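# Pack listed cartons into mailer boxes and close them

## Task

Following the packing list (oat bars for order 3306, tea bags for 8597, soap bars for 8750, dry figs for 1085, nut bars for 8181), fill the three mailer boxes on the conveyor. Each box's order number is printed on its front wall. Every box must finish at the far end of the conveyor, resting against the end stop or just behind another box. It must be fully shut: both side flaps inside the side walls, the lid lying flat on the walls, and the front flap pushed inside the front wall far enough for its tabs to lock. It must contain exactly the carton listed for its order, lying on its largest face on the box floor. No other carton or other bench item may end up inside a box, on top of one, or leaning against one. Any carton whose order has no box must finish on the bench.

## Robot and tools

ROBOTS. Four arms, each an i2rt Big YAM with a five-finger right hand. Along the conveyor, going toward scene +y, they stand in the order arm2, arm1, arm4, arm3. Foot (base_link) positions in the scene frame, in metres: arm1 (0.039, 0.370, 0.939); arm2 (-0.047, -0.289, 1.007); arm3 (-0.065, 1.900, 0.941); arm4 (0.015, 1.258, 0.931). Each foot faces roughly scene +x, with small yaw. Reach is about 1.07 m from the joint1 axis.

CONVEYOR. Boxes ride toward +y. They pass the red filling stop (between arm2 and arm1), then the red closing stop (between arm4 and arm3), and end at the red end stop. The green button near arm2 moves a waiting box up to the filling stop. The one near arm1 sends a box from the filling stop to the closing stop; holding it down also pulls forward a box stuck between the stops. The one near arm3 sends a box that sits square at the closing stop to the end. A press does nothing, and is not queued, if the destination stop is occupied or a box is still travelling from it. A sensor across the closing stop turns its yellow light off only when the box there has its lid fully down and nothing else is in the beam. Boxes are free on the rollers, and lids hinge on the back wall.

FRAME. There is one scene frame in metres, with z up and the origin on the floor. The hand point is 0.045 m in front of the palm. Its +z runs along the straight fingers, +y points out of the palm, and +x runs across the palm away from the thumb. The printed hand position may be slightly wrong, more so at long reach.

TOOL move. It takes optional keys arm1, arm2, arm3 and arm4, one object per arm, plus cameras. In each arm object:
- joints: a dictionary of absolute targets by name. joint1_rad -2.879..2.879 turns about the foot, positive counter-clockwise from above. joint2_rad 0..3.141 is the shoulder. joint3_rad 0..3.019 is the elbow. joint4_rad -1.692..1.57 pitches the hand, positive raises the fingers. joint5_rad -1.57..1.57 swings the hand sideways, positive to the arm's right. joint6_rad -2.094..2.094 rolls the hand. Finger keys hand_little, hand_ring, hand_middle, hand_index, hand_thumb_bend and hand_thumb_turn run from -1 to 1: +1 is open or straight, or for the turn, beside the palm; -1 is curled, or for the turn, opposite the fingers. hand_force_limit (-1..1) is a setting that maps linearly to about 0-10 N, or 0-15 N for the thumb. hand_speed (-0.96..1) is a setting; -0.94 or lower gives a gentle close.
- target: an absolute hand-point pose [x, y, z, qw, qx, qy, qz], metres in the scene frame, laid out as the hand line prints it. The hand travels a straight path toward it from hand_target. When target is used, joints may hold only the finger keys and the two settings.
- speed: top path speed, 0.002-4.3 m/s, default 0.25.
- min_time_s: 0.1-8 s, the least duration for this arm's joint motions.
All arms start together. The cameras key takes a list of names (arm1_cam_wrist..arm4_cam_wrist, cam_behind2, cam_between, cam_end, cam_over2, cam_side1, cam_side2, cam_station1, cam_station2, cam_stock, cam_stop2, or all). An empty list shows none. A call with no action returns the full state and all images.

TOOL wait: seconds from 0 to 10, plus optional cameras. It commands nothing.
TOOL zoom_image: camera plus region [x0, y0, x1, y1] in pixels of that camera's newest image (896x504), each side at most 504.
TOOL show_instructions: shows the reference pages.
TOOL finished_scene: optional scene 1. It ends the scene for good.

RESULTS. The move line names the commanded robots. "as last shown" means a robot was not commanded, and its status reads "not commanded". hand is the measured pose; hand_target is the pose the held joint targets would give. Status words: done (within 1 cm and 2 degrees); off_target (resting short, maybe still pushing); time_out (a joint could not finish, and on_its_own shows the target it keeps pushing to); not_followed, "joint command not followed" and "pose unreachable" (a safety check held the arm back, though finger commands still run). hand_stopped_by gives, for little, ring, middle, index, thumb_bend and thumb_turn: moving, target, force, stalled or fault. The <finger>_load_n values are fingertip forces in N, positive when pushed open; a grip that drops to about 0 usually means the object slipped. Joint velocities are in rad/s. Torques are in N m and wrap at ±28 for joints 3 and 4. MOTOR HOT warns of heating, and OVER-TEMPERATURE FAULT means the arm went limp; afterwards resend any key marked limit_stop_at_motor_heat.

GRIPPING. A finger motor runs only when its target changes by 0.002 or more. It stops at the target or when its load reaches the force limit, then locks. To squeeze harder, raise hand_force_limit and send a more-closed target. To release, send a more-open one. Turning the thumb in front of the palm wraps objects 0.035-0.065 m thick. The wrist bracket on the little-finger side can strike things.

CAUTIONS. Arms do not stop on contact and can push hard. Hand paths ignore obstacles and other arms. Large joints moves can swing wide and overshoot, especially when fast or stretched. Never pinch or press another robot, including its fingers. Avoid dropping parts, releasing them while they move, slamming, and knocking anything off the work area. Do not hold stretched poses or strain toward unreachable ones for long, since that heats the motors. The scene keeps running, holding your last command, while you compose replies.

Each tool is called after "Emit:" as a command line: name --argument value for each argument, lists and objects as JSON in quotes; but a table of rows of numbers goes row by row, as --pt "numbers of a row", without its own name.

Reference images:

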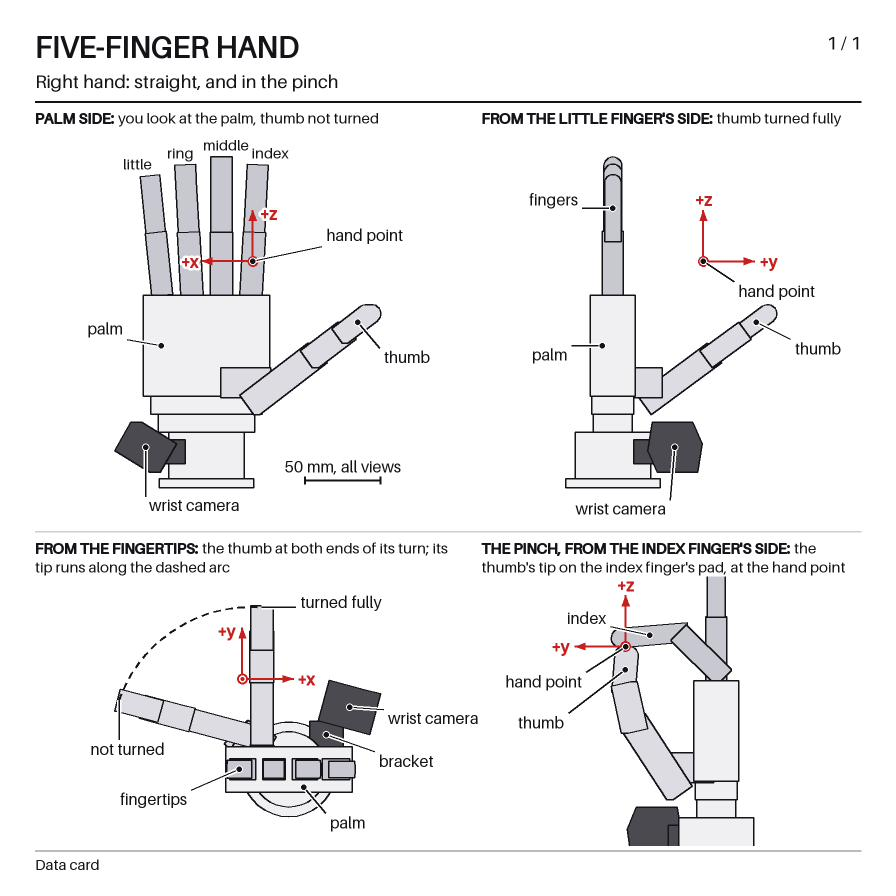

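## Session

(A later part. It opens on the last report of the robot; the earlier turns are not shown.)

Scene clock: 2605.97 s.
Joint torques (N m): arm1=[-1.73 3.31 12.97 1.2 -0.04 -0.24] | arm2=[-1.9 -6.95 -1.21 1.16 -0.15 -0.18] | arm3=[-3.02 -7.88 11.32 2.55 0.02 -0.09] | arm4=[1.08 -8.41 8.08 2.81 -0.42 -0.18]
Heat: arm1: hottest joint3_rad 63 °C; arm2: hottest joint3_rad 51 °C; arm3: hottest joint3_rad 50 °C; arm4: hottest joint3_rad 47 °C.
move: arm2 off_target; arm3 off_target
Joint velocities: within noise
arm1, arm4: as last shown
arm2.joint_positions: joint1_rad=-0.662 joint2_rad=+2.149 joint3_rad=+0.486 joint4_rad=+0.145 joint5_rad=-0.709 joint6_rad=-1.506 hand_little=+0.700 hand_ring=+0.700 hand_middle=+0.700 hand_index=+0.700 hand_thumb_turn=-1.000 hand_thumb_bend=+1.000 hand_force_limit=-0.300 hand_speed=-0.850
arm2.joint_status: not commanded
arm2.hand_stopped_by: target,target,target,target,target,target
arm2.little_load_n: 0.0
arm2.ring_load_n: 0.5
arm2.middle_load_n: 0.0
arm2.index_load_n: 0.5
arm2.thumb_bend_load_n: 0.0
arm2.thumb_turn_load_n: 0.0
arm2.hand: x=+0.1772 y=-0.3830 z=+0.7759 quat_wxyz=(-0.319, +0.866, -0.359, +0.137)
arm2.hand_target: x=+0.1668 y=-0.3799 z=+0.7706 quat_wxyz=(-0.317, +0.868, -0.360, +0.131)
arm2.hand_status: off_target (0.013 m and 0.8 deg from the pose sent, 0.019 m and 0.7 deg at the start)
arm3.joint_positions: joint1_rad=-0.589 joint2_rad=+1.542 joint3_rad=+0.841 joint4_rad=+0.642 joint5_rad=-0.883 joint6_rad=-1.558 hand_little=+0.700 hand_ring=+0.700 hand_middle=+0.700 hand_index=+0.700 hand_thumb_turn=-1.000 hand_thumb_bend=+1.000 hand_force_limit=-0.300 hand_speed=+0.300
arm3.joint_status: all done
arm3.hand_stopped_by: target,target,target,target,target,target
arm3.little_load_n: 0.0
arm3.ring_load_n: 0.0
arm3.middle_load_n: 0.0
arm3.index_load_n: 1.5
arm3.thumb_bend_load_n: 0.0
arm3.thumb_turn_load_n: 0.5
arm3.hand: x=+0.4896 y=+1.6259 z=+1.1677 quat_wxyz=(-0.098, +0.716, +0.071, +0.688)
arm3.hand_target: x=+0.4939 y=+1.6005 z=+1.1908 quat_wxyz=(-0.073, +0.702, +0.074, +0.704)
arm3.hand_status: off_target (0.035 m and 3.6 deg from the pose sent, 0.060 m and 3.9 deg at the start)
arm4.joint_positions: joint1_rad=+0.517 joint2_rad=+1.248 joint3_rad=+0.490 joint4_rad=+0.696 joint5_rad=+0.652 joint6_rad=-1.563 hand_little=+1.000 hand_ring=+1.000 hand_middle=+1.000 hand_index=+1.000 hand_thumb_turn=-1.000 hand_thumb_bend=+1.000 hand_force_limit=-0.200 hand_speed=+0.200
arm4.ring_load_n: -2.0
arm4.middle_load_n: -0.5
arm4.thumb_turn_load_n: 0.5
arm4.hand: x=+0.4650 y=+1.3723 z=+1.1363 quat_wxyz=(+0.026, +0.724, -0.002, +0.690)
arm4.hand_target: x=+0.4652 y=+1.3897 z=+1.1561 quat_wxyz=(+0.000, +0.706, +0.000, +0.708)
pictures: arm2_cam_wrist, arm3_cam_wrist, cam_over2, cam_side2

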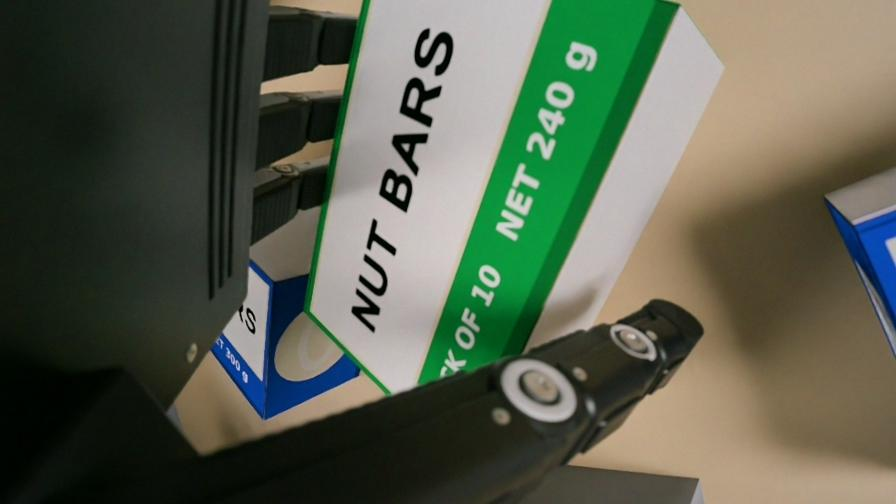

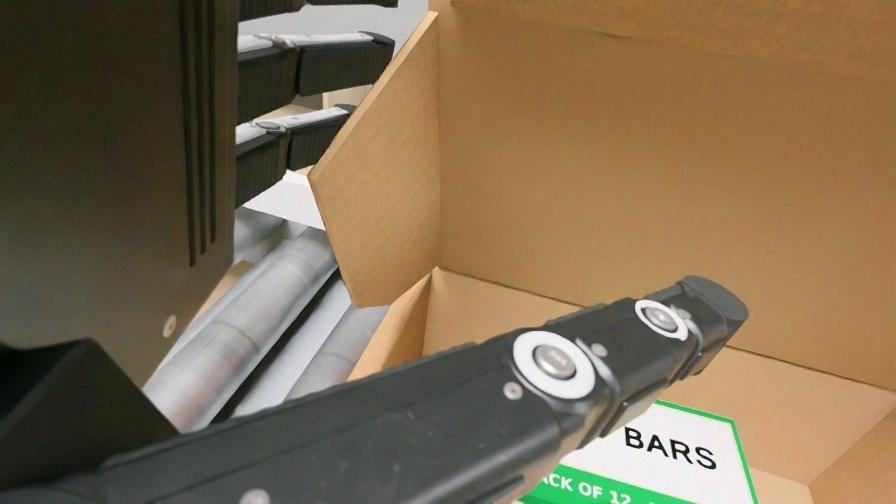

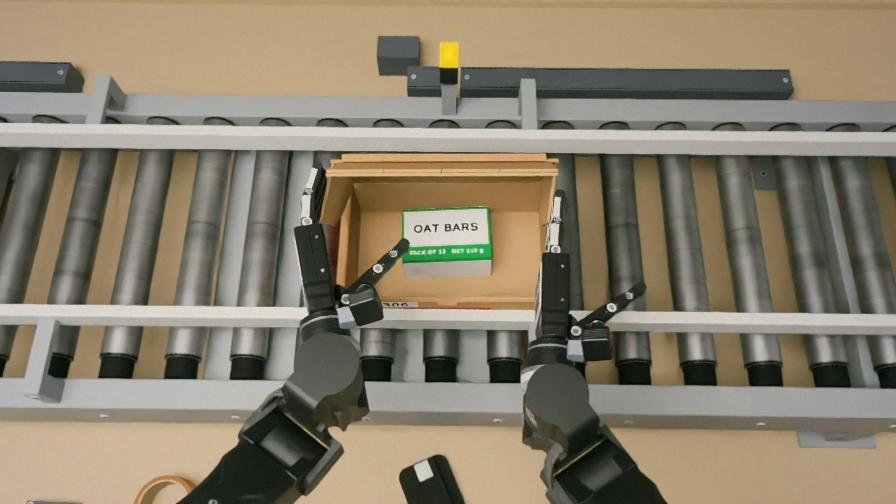

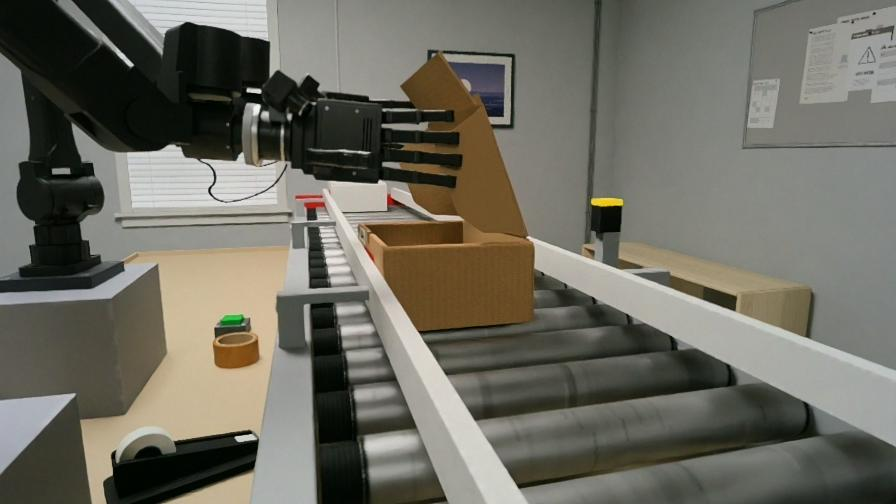

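Emit:
move --arm2 '{"joints": {"hand_little": 0.3, "hand_ring": 0.3, "hand_middle": 0.3, "hand_index": 0.3, "hand_thumb_bend": 0.2, "hand_speed": -0.9, "hand_force_limit": -0.5}}' --arm3 '{"target": [0.50, 1.565, 1.185, -0.0739, 0.7032, 0.0739, 0.7032], "speed": 0.06, "joints": {"hand_little": 1.0, "hand_ring": 1.0, "hand_middle": 1.0, "hand_index": 1.0}}' --cameras '["arm2_cam_wrist", "cam_over2", "cam_side2", "arm3_cam_wrist", "cam_station1"]'

Scene clock: 2617.77 s.
Joint torques (N m): arm1=[-1.73 3.31 12.96 1.2 -0.04 -0.24] | arm2=[-1.9 -7.18 -1.21 1.17 -0.11 -0.14] | arm3=[-1.96 -7.47 11.54 2.26 0.27 -0.09] | arm4=[1.03 -8.23 8.09 2.7 -0.52 -0.18]
Heat: arm1: hottest joint3_rad 63 °C; arm2: hottest joint3_rad 51 °C; arm3: hottest joint3_rad 52 °C; arm4: hottest joint3_rad 47 °C.
move: arm2 off_target; arm3 off_target
Joint velocities: within noise
arm1, arm4: as last shown
arm2.joint_positions: joint1_rad=-0.662 joint2_rad=+2.154 joint3_rad=+0.486 joint4_rad=+0.145 joint5_rad=-0.709 joint6_rad=-1.511 hand_little=+0.394 hand_ring=+0.414 hand_middle=+0.422 hand_index=+0.422 hand_thumb_turn=-1.000 hand_thumb_bend=+0.861 hand_force_limit=-0.500 hand_speed=-0.900
arm2.joint_status: hand_little off_target (ended at +0.394, target +0.300); hand_ring off_target (ended at +0.414, target +0.300); hand_middle off_target (ended at +0.422, target +0.300); hand_index off_target (ended at +0.422, target +0.300); hand_thumb_bend off_target (ended at +0.861, target +0.200); the others done
arm2.hand_stopped_by: force,force,force,force,force,target
arm2.little_load_n: 3.0
arm2.ring_load_n: 2.5
arm2.middle_load_n: 1.5
arm2.index_load_n: 2.0
arm2.thumb_bend_load_n: 5.5
arm2.thumb_turn_load_n: 3.5
arm2.hand: x=+0.1760 y=-0.3822 z=+0.7749 quat_wxyz=(-0.320, +0.867, -0.358, +0.135)
arm2.hand_target: x=+0.1665 y=-0.3796 z=+0.7703 quat_wxyz=(-0.316, +0.868, -0.359, +0.130)
arm2.hand_status: not commanded
arm3.joint_positions: joint1_rad=-0.652 joint2_rad=+1.598 joint3_rad=+0.908 joint4_rad=+0.648 joint5_rad=-0.942 joint6_rad=-1.558 hand_little=+1.000 hand_ring=+1.000 hand_middle=+1.000 hand_index=+1.000 hand_thumb_turn=-1.000 hand_thumb_bend=+1.000 hand_force_limit=-0.300 hand_speed=+0.300
arm3.joint_status: all done
arm3.hand_stopped_by: target,target,target,target,target,target
arm3.little_load_n: 0.0
arm3.ring_load_n: 0.0
arm3.middle_load_n: 0.0
arm3.index_load_n: 0.5
arm3.thumb_bend_load_n: 0.0
arm3.thumb_turn_load_n: 0.5
arm3.hand: x=+0.4909 y=+1.5873 z=+1.1729 quat_wxyz=(-0.092, +0.711, +0.073, +0.693)
arm3.hand_target: x=+0.4992 y=+1.5656 z=+1.1841 quat_wxyz=(-0.075, +0.703, +0.073, +0.703)
arm3.hand_status: off_target (0.027 m and 2.5 deg from the pose sent, 0.064 m and 3.6 deg at the start)
arm4.joint_positions: joint1_rad=+0.517 joint2_rad=+1.246 joint3_rad=+0.490 joint4_rad=+0.698 joint5_rad=+0.655 joint6_rad=-1.563 hand_little=+1.000 hand_ring=+1.000 hand_middle=+1.000 hand_index=+1.000 hand_thumb_turn=-1.000 hand_thumb_bend=+1.000 hand_force_limit=-0.200 hand_speed=+0.200
arm4.ring_load_n: -3.5
arm4.middle_load_n: -1.0
arm4.hand: x=+0.4648 y=+1.3717 z=+1.1373 quat_wxyz=(+0.026, +0.723, -0.004, +0.691)
arm4.hand_target: x=+0.4651 y=+1.3896 z=+1.1559 quat_wxyz=(+0.000, +0.707, +0.000, +0.708)
pictures: arm2_cam_wrist, arm3_cam_wrist, cam_over2, cam_side2, cam_station1

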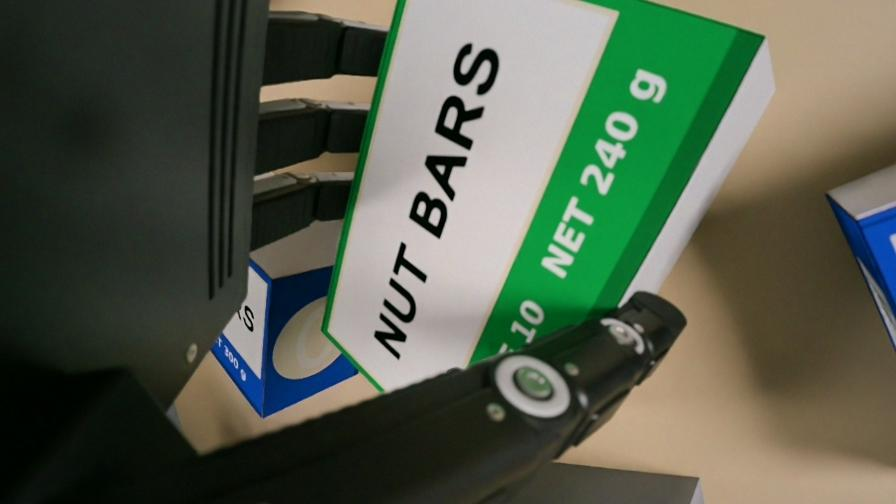

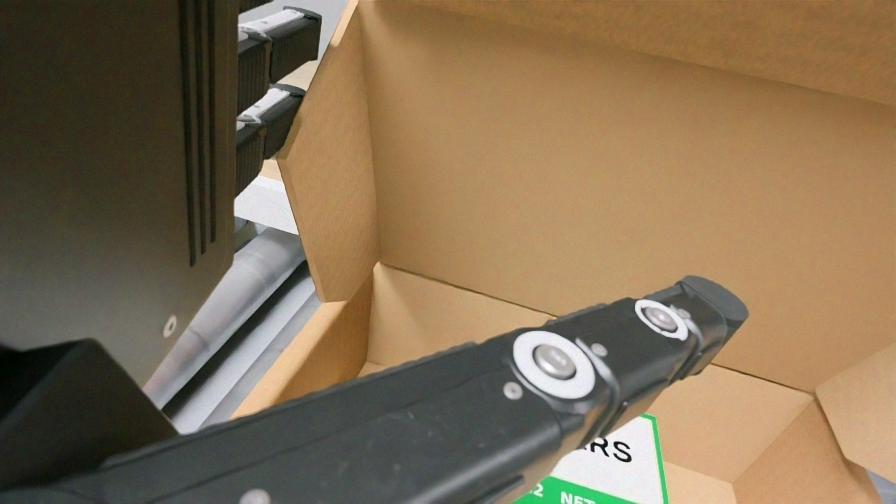

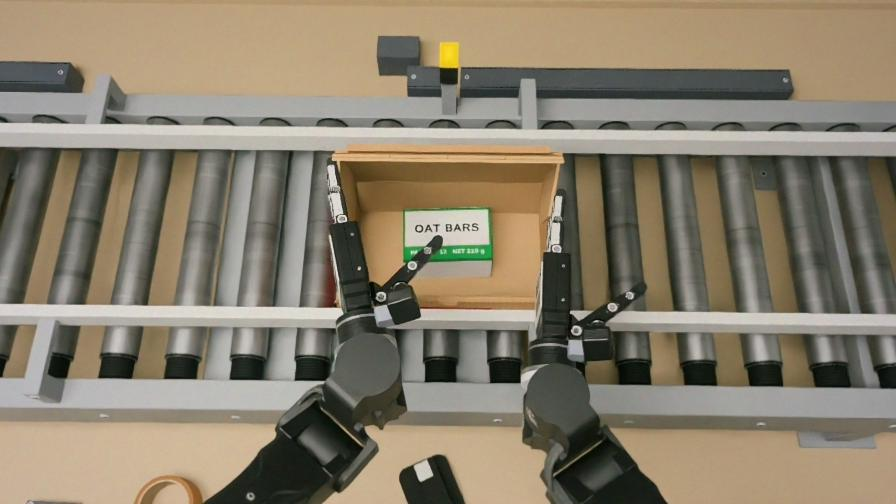

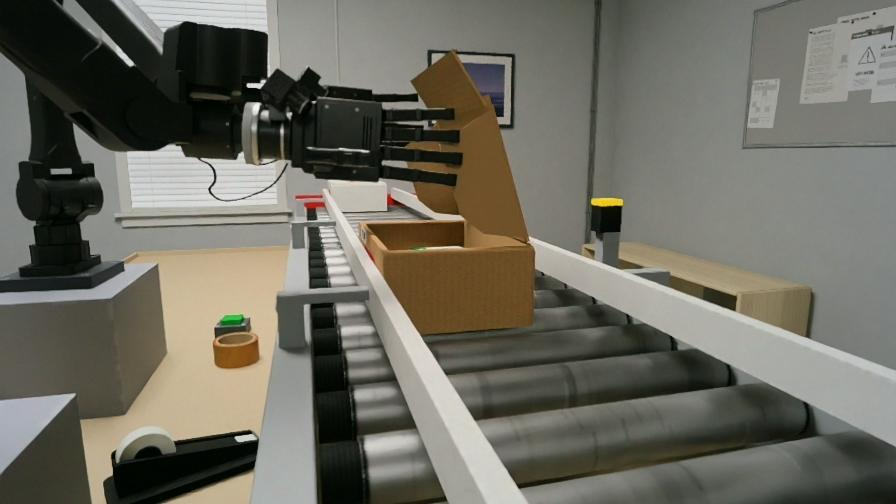

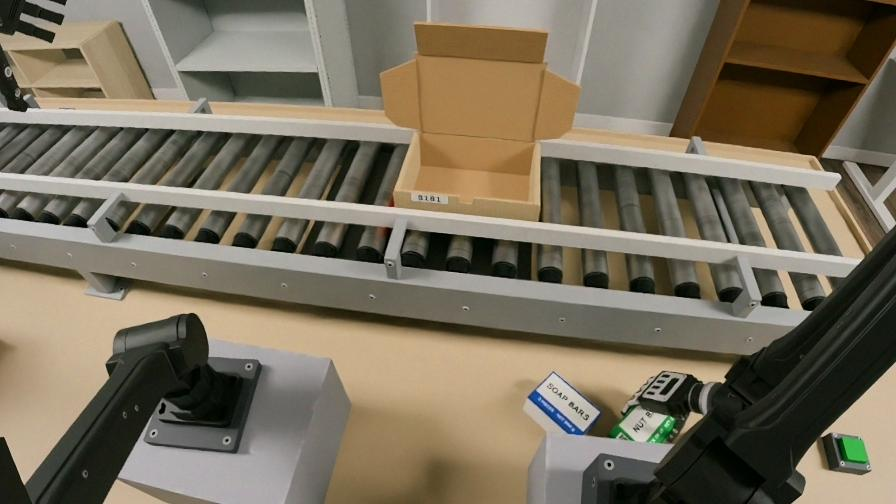

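Emit:
move --arm2 '{"target": [0.160, -0.380, 0.85, 0.316, -0.8682, 0.3596, -0.1309], "speed": 0.06}' --arm3 '{"target": [0.50, 1.545, 1.180, -0.0739, 0.7032, 0.0739, 0.7032], "speed": 0.06}' --cameras '["arm2_cam_wrist", "cam_over2", "arm3_cam_wrist", "cam_side1"]'

Scene clock: 2626.07 s.
Joint torques (N m): arm1=[-1.73 3.31 12.96 1.2 -0.04 -0.24] | arm2=[-1.67 -8.23 0.61 -0.16 -0.4 -0.1] | arm3=[-3.02 -7.53 11.38 2.04 0.48 -0.1] | arm4=[1.08 -8.29 8.09 2.7 -0.52 -0.18]
Heat: arm1: hottest joint3_rad 63 °C; arm2: hottest joint3_rad 50 °C; arm3: hottest joint3_rad 53 °C; arm4: hottest joint3_rad 47 °C.
move: arm2 done; arm3 off_target
Joint velocities: within noise
arm1.joint_positions: joint1_rad=+0.332 joint2_rad=+0.564 joint3_rad=+1.375 joint4_rad=-1.366 joint5_rad=+0.004 joint6_rad=-0.964 hand_little=+1.000 hand_ring=+1.000 hand_middle=+1.000 hand_index=+1.000 hand_thumb_turn=+1.000 hand_thumb_bend=+1.000 hand_force_limit=+0.000 hand_speed=-0.800
arm1.joint_status: not commanded
arm1.hand_stopped_by: target,target,target,target,target,target
arm1.little_load_n: 0.0
arm1.ring_load_n: 0.0
arm1.middle_load_n: 0.0
arm1.index_load_n: 0.0
arm1.thumb_bend_load_n: 0.0
arm1.thumb_turn_load_n: 0.0
arm1.hand: x=+0.2246 y=+0.4262 z=+1.4170 quat_wxyz=(-0.242, +0.868, -0.069, +0.428)
arm1.hand_target: x=+0.2222 y=+0.4210 z=+1.4371 quat_wxyz=(-0.242, +0.861, -0.067, +0.443)
arm1.hand_status: not commanded
arm2.joint_positions: joint1_rad=-0.685 joint2_rad=+1.829 joint3_rad=+0.397 joint4_rad=-0.136 joint5_rad=-0.701 joint6_rad=-1.540 hand_little=+0.394 hand_ring=+0.414 hand_middle=+0.422 hand_index=+0.422 hand_thumb_turn=-1.000 hand_thumb_bend=+0.861 hand_force_limit=-0.500 hand_speed=-0.900
arm2.joint_status: not commanded
arm2.hand_stopped_by: force,force,force,force,force,target
arm2.little_load_n: 2.5
arm2.ring_load_n: 2.5
arm2.middle_load_n: 1.5
arm2.index_load_n: 1.5
arm2.thumb_bend_load_n: 5.5
arm2.thumb_turn_load_n: 3.5
arm2.hand: x=+0.1561 y=-0.3732 z=+0.8470 quat_wxyz=(-0.320, +0.866, -0.363, +0.123)
arm2.hand_target: x=+0.1537 y=-0.3741 z=+0.8503 quat_wxyz=(-0.319, +0.867, -0.362, +0.125)
arm2.hand_status: done (0.008 m and 1.1 deg from the pose sent, 0.077 m and 0.7 deg at the start)
arm3.joint_positions: joint1_rad=-0.669 joint2_rad=+1.630 joint3_rad=+0.942 joint4_rad=+0.659 joint5_rad=-0.977 joint6_rad=-1.558 hand_little=+1.000 hand_ring=+1.000 hand_middle=+1.000 hand_index=+1.000 hand_thumb_turn=-1.000 hand_thumb_bend=+1.000 hand_force_limit=-0.300 hand_speed=+0.300
arm3.joint_status: not commanded
arm3.hand_stopped_by: target,target,target,target,target,target
arm3.little_load_n: 0.0
arm3.ring_load_n: 0.0
arm3.middle_load_n: 0.0
arm3.index_load_n: 0.5
arm3.thumb_bend_load_n: 0.0
arm3.thumb_turn_load_n: 0.5
arm3.hand: x=+0.4956 y=+1.5765 z=+1.1739 quat_wxyz=(-0.096, +0.707, +0.083, +0.696)
arm3.hand_target: x=+0.4988 y=+1.5463 z=+1.1802 quat_wxyz=(-0.074, +0.703, +0.074, +0.704)
arm3.hand_status: off_target (0.032 m and 2.9 deg from the pose sent, 0.044 m and 2.5 deg at the start)
arm4: as last shown
arm4.middle_load_n: -1.5
arm4.thumb_turn_load_n: 0.0
arm4.hand_target: x=+0.4652 y=+1.3896 z=+1.1557 quat_wxyz=(+0.000, +0.707, +0.000, +0.707)
pictures: arm2_cam_wrist, arm3_cam_wrist, cam_over2, cam_side1

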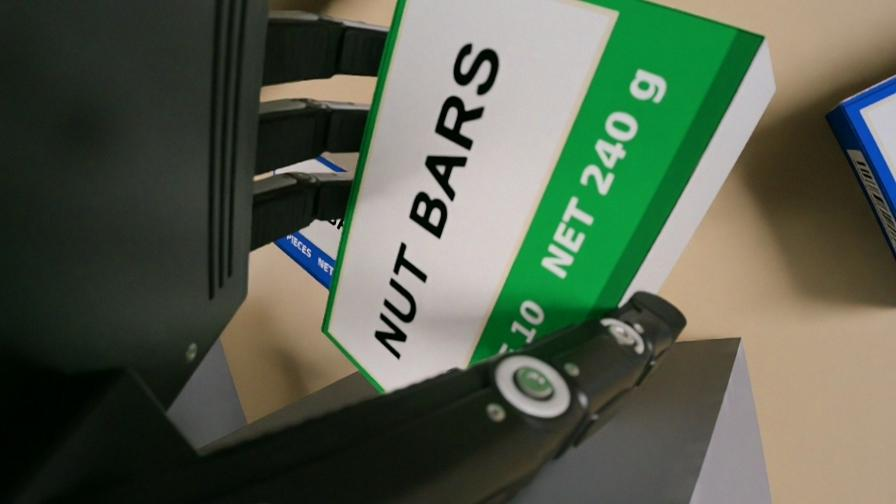

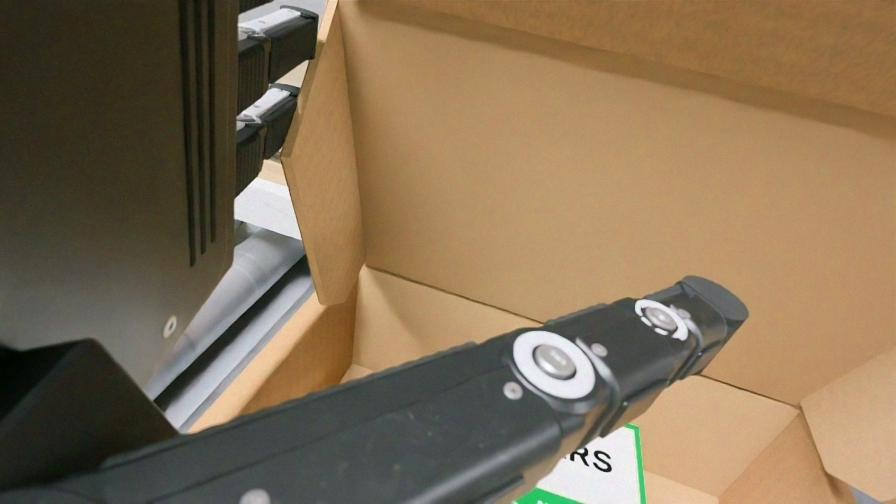

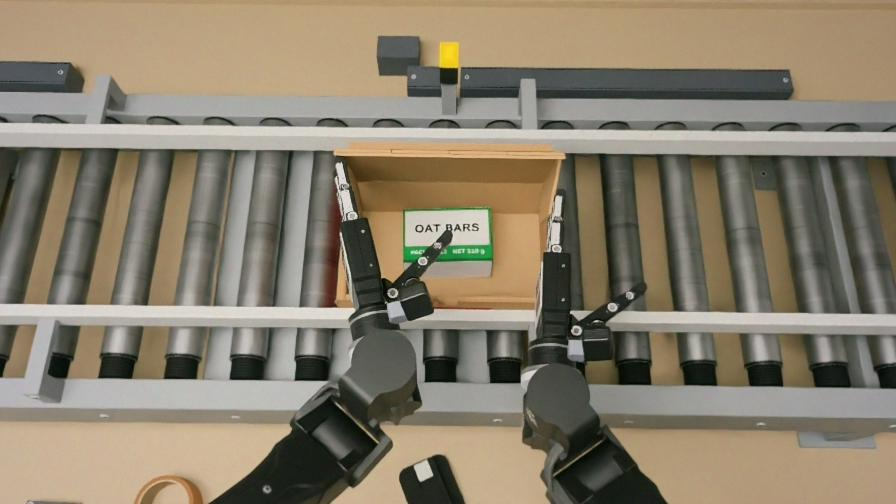

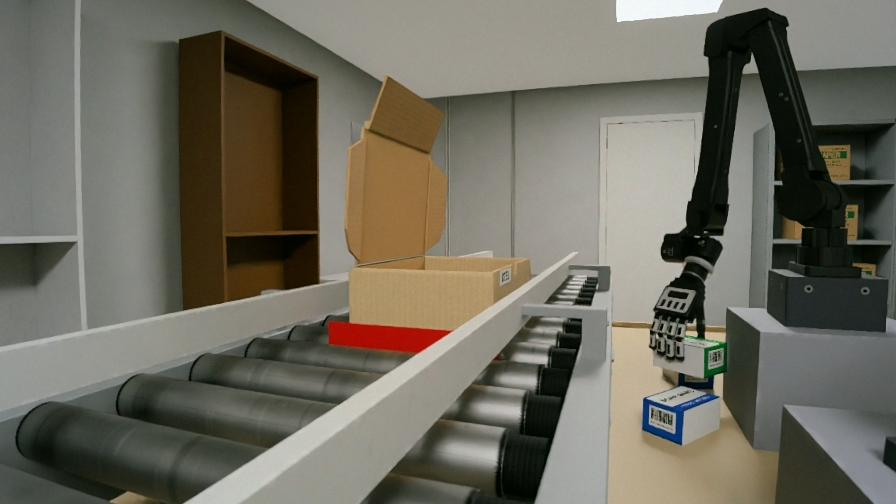

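Emit:
move --arm2 '{"target": [0.18, -0.34, 1.10, 0.2852, -0.7836, 0.5186, -0.1888], "speed": 0.12}' --arm3 '{"joints": {"hand_little": 0.56, "hand_speed": -0.5, "hand_force_limit": 0.4}}' --arm4 '{"target": [0.465, 1.449, 1.14, 0, 0.7071, 0, 0.7071], "speed": 0.05}' --cameras '["arm2_cam_wrist", "cam_over2", "arm3_cam_wrist", "cam_side2"]'

Scene clock: 2648.50 s.
Joint torques (N m): arm1=[-1.73 3.31 12.96 1.18 -0.04 -0.24] | arm2=[-0.62 -2.2 11.06 0.65 -0.28 0.26] | arm3=[-2.37 -9.41 10.89 2.04 0.4 -0.11] | arm4=[-0.09 -7.77 9.57 2.55 0.12 -0.2]
Heat: arm1: hottest joint3_rad 63 °C; arm2: hottest joint3_rad 50 °C; arm3: hottest joint3_rad 55 °C; arm4: hottest joint3_rad 47 °C.
move: arm2 off_target; arm3 done; arm4 off_target
Joint velocities: within noise
arm1: as last shown
arm2.joint_positions: joint1_rad=-0.530 joint2_rad=+0.801 joint3_rad=+0.452 joint4_rad=-0.845 joint5_rad=-0.566 joint6_rad=-0.889 hand_little=+0.394 hand_ring=+0.414 hand_middle=+0.422 hand_index=+0.422 hand_thumb_turn=-1.000 hand_thumb_bend=+0.861 hand_force_limit=-0.500 hand_speed=-0.900
arm2.joint_status: not commanded
arm2.hand_stopped_by: force,force,force,force,force,target
arm2.little_load_n: 3.0
arm2.ring_load_n: 2.5
arm2.middle_load_n: 1.5
arm2.index_load_n: 1.5
arm2.thumb_bend_load_n: 6.0
arm2.thumb_turn_load_n: 4.0
arm2.hand: x=+0.1649 y=-0.3381 z=+1.0683 quat_wxyz=(-0.280, +0.785, -0.525, +0.169)
arm2.hand_target: x=+0.1812 y=-0.3468 z=+1.0950 quat_wxyz=(-0.282, +0.783, -0.520, +0.194)
arm2.hand_status: off_target (0.035 m and 2.5 deg from the pose sent, 0.256 m and 22.0 deg at the start)
arm3.joint_positions: joint1_rad=-0.676 joint2_rad=+1.651 joint3_rad=+0.946 joint4_rad=+0.659 joint5_rad=-0.975 joint6_rad=-1.558 hand_little=+0.560 hand_ring=+1.000 hand_middle=+1.000 hand_index=+1.000 hand_thumb_turn=-1.000 hand_thumb_bend=+1.000 hand_force_limit=+0.400 hand_speed=-0.500
arm3.joint_status: all done
arm3.hand_stopped_by: target,target,target,target,target,target
arm3.little_load_n: 0.0
arm3.ring_load_n: 0.0
arm3.middle_load_n: 0.0
arm3.index_load_n: 0.0
arm3.thumb_bend_load_n: 0.0
arm3.thumb_turn_load_n: 0.0
arm3.hand: x=+0.4955 y=+1.5696 z=+1.1631 quat_wxyz=(-0.097, +0.711, +0.075, +0.692)
arm3.hand_target: x=+0.4986 y=+1.5464 z=+1.1804 quat_wxyz=(-0.074, +0.703, +0.074, +0.704)
arm3.hand_status: not commanded
arm4.joint_positions: joint1_rad=+0.664 joint2_rad=+1.373 joint3_rad=+0.538 joint4_rad=+0.775 joint5_rad=+0.758 joint6_rad=-1.563 hand_little=+1.000 hand_ring=+1.000 hand_middle=+1.000 hand_index=+1.000 hand_thumb_turn=-1.000 hand_thumb_bend=+1.000 hand_force_limit=-0.200 hand_speed=+0.200
arm4.joint_status: not commanded
arm4.hand_stopped_by: target,target,target,target,target,target
arm4.little_load_n: 0.0
arm4.ring_load_n: 0.0
arm4.middle_load_n: 0.0
arm4.index_load_n: 0.0
arm4.thumb_bend_load_n: 0.0
arm4.thumb_turn_load_n: 0.0
arm4.hand: x=+0.4578 y=+1.4347 z=+1.1202 quat_wxyz=(+0.013, +0.722, +0.014, +0.692)
arm4.hand_target: x=+0.4657 y=+1.4502 z=+1.1399 quat_wxyz=(-0.003, +0.707, +0.005, +0.707)
arm4.hand_status: off_target (0.025 m and 3.3 deg from the pose sent, 0.077 m and 4.0 deg at the start)
pictures: arm2_cam_wrist, arm3_cam_wrist, cam_over2, cam_side2

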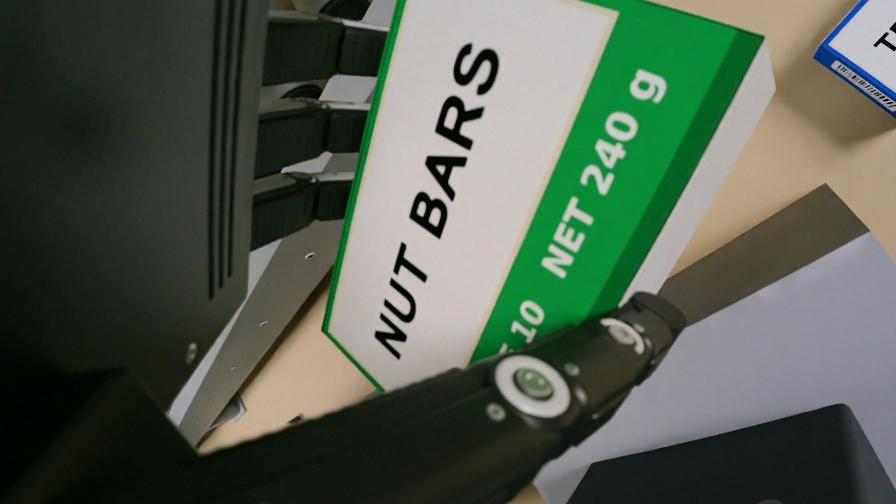

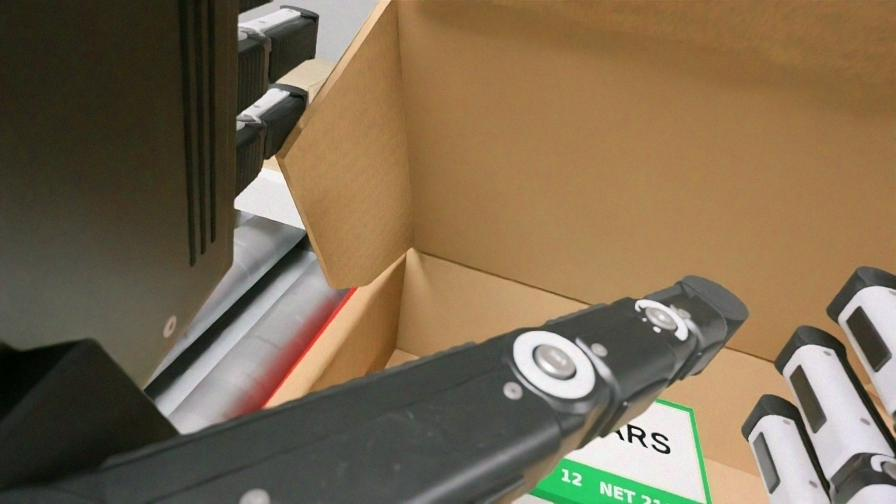

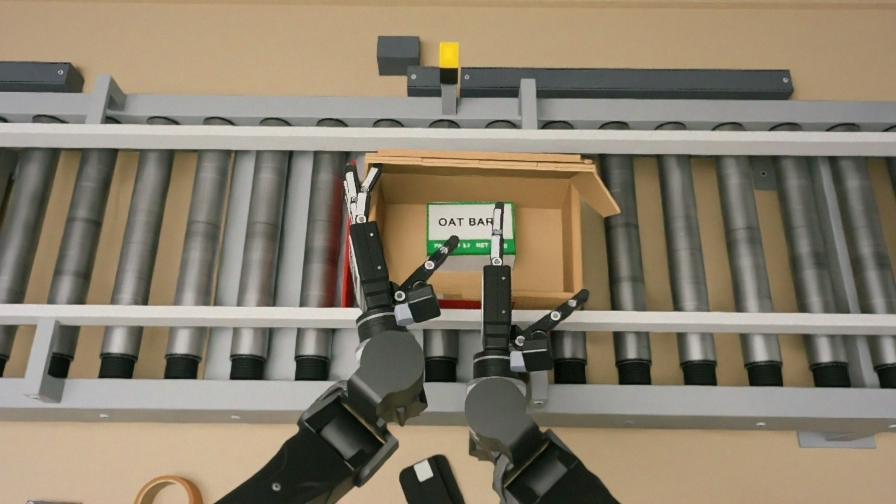

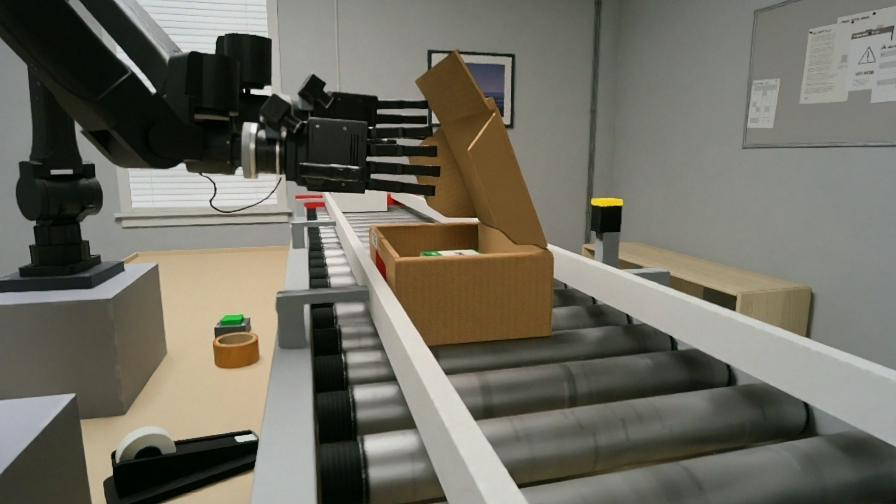

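Emit:
move --arm2 '{"target": [0.26, -0.22, 1.25, 0.24185, -0.66445, 0.66445, -0.24185], "speed": 0.12}' --arm4 '{"target": [0.38, 1.43, 1.18, 0, 0.7071, 0, 0.7071], "speed": 0.2}'

Emit:
move --arm4 '{"target": [0.38, 1.23, 1.19, 0, 0.7071, 0, 0.7071], "speed": 0.25}'

Emit:
move --arm4 '{"target": [0.53, 1.235, 1.17, 0, 0.7071, 0, 0.7071], "speed": 0.2}' --cameras '["arm2_cam_wrist", "cam_over2", "arm3_cam_wrist", "cam_side2", "cam_side1"]'

Scene clock: 2662.63 s.
Joint torques (N m): arm1=[-1.73 3.37 12.97 1.2 -0.04 -0.24] | arm2=[-0.67 -1.61 12.33 1.07 0.2 0.25] | arm3=[-2.37 -9.41 10.91 2.04 0.41 -0.1] | arm4=[-0.03 -6.3 7.92 0.83 0.09 -0.26]
Heat: arm1: hottest joint3_rad 63 °C; arm2: hottest joint3_rad 53 °C; arm3: hottest joint3_rad 55 °C; arm4: hottest joint3_rad 46 °C.
move: arm2 off_target; arm4 done
Joint velocities: within noise
arm1, arm3: as last shown
arm2.joint_positions: joint1_rad=+0.245 joint2_rad=+0.790 joint3_rad=+0.825 joint4_rad=-0.966 joint5_rad=+0.101 joint6_rad=+0.097 hand_little=+0.394 hand_ring=+0.414 hand_middle=+0.422 hand_index=+0.422 hand_thumb_turn=-1.000 hand_thumb_bend=+0.861 hand_force_limit=-0.500 hand_speed=-0.900
arm2.joint_status: not commanded
arm2.hand_stopped_by: force,force,force,force,force,target
arm2.little_load_n: 2.5
arm2.ring_load_n: 2.5
arm2.middle_load_n: 2.0
arm2.index_load_n: 1.5
arm2.thumb_bend_load_n: 5.5
arm2.thumb_turn_load_n: 4.0
arm2.hand: x=+0.2484 y=-0.2233 z=+1.2159 quat_wxyz=(-0.220, +0.683, -0.659, +0.228)
arm2.hand_target: x=+0.2605 y=-0.2188 z=+1.2475 quat_wxyz=(-0.241, +0.671, -0.658, +0.240)
arm2.hand_status: off_target (0.036 m and 3.7 deg from the pose sent, 0.237 m and 23.2 deg at the start)
arm3.thumb_turn_load_n: 0.5
arm4.joint_positions: joint1_rad=+0.827 joint2_rad=+1.079 joint3_rad=+0.467 joint4_rad=+0.614 joint5_rad=+0.931 joint6_rad=-1.563 hand_little=+1.000 hand_ring=+1.000 hand_middle=+1.000 hand_index=+1.000 hand_thumb_turn=-1.000 hand_thumb_bend=+1.000 hand_force_limit=-0.200 hand_speed=+0.200
arm4.joint_status: not commanded
arm4.hand_stopped_by: target,target,target,target,target,target
arm4.little_load_n: 0.0
arm4.ring_load_n: 0.0
arm4.middle_load_n: 0.0
arm4.index_load_n: 0.0
arm4.thumb_bend_load_n: 0.0
arm4.thumb_turn_load_n: 0.0
arm4.hand: x=+0.3840 y=+1.4281 z=+1.1762 quat_wxyz=(+0.001, +0.706, -0.005, +0.708)
arm4.hand_target: x=+0.3809 y=+1.4314 z=+1.1810 quat_wxyz=(+0.000, +0.706, +0.001, +0.709)
arm4.hand_status: done (0.006 m and 0.6 deg from the pose sent, 0.098 m and 3.3 deg at the start)
pictures: none

Scene clock: 2664.43 s.
Joint torques (N m): arm1=[-1.73 3.31 12.96 1.21 -0.04 -0.24] | arm2=[-0.62 -1.73 12.33 1.07 0.21 0.26] | arm3=[-2.37 -9.35 10.89 2.04 0.4 -0.11] | arm4=[-1.61 0.15 10.66 1.13 -0.19 0.01]
Heat: arm1: hottest joint3_rad 63 °C; arm2: hottest joint3_rad 55 °C; arm3: hottest joint3_rad 55 °C; arm4: hottest joint3_rad 46 °C.
move: arm4 done
Joint velocities: within noise
arm1, arm2, arm3: as last shown
arm2.joint_positions: joint1_rad=+0.245 joint2_rad=+0.790 joint3_rad=+0.825 joint4_rad=-0.966 joint5_rad=+0.103 joint6_rad=+0.097 hand_little=+0.394 hand_ring=+0.414 hand_middle=+0.422 hand_index=+0.422 hand_thumb_turn=-1.000 hand_thumb_bend=+0.861 hand_force_limit=-0.500 hand_speed=-0.900
arm2.middle_load_n: 1.5
arm2.index_load_n: 2.0
arm2.thumb_bend_load_n: 6.0
arm2.hand: x=+0.2484 y=-0.2236 z=+1.2159 quat_wxyz=(-0.219, +0.683, -0.659, +0.228)
arm2.hand_target: x=+0.2606 y=-0.2191 z=+1.2475 quat_wxyz=(-0.241, +0.671, -0.658, +0.241)
arm4.joint_positions: joint1_rad=+0.112 joint2_rad=+0.505 joint3_rad=+0.269 joint4_rad=+0.233 joint5_rad=+0.202 joint6_rad=-1.563 hand_little=+1.000 hand_ring=+1.000 hand_middle=+1.000 hand_index=+1.000 hand_thumb_turn=-1.000 hand_thumb_bend=+1.000 hand_force_limit=-0.200 hand_speed=+0.200
arm4.joint_status: not commanded
arm4.hand_stopped_by: target,target,target,target,target,target
arm4.little_load_n: 0.0
arm4.ring_load_n: 0.0
arm4.middle_load_n: 0.0
arm4.index_load_n: 0.0
arm4.thumb_bend_load_n: 0.0
arm4.thumb_turn_load_n: 0.5
arm4.hand: x=+0.3746 y=+1.2345 z=+1.1830 quat_wxyz=(-0.003, +0.708, +0.001, +0.707)
arm4.hand_target: x=+0.3769 y=+1.2324 z=+1.1923 quat_wxyz=(-0.005, +0.705, -0.006, +0.709)
arm4.hand_status: done (0.010 m and 0.3 deg from the pose sent, 0.199 m and 0.6 deg at the start)
pictures: none

Scene clock: 2666.13 s.
Joint torques (N m): arm1=[-1.73 3.31 12.96 1.2 -0.04 -0.24] | arm2=[-0.62 -1.73 12.34 1.07 0.21 0.25] | arm3=[-2.37 -9.35 10.91 2.06 0.4 -0.11] | arm4=[-1.9 -6.89 10.67 2.88 -0.19 -0.17]
Heat: arm1: hottest joint3_rad 63 °C; arm2: hottest joint3_rad 56 °C; arm3: hottest joint3_rad 55 °C; arm4: hottest joint3_rad 46 °C.
move: arm4 off_target
Joint velocities: within noise
arm1, arm2, arm3: as last shown
arm1.thumb_turn_load_n: -0.5
arm2.index_load_n: 1.5
arm3.index_load_n: 0.5
arm3.thumb_turn_load_n: 0.0
arm4.joint_positions: joint1_rad=+0.038 joint2_rad=+1.197 joint3_rad=+0.481 joint4_rad=+0.634 joint5_rad=+0.109 joint6_rad=-1.563 hand_little=+1.000 hand_ring=+1.000 hand_middle=+1.000 hand_index=+1.000 hand_thumb_turn=-1.000 hand_thumb_bend=+1.000 hand_force_limit=-0.200 hand_speed=+0.200
arm4.joint_status: not commanded
arm4.hand_stopped_by: target,target,target,target,target,target
arm4.little_load_n: 0.0
arm4.ring_load_n: 0.0
arm4.middle_load_n: 0.0
arm4.index_load_n: 0.0
arm4.thumb_bend_load_n: 0.0
arm4.thumb_turn_load_n: 0.0
arm4.hand: x=+0.5136 y=+1.2442 z=+1.1356 quat_wxyz=(-0.006, +0.735, +0.011, +0.678)
arm4.hand_target: x=+0.5287 y=+1.2398 z=+1.1649 quat_wxyz=(-0.005, +0.712, +0.006, +0.702)
arm4.hand_status: off_target (0.039 m and 4.9 deg from the pose sent, 0.156 m and 0.3 deg at the start)
pictures: arm2_cam_wrist, arm3_cam_wrist, cam_over2, cam_side1, cam_side2

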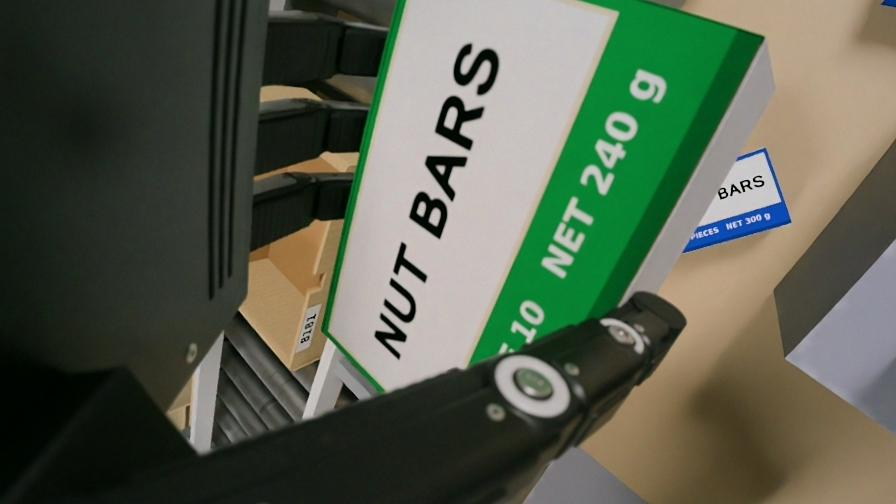

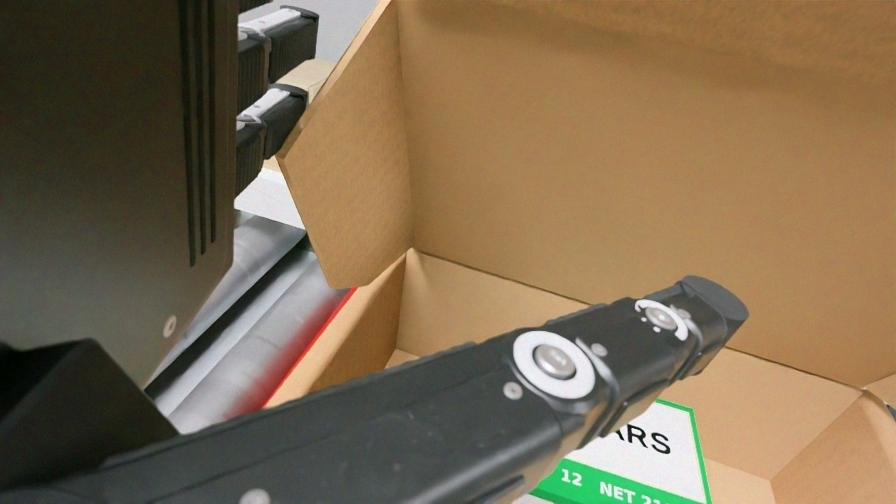

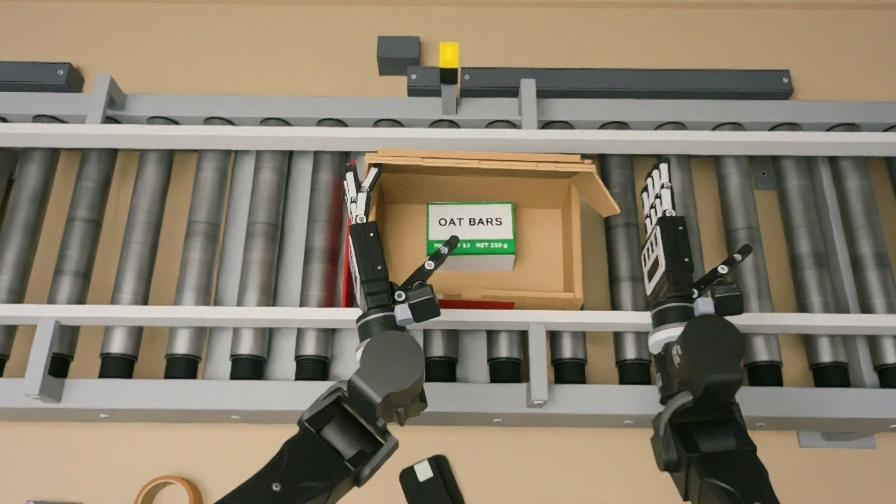

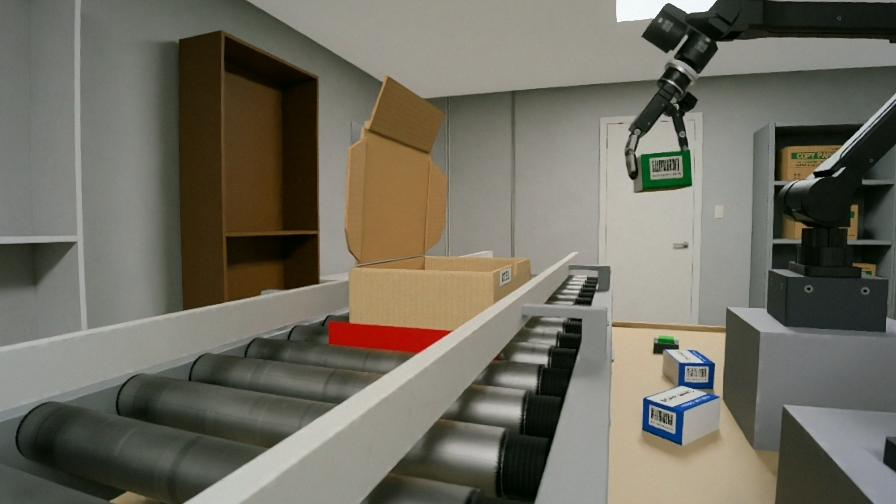

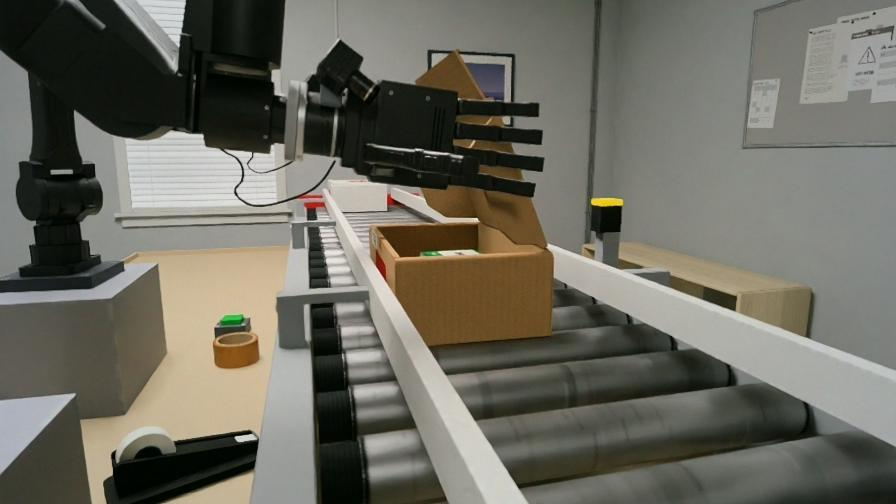

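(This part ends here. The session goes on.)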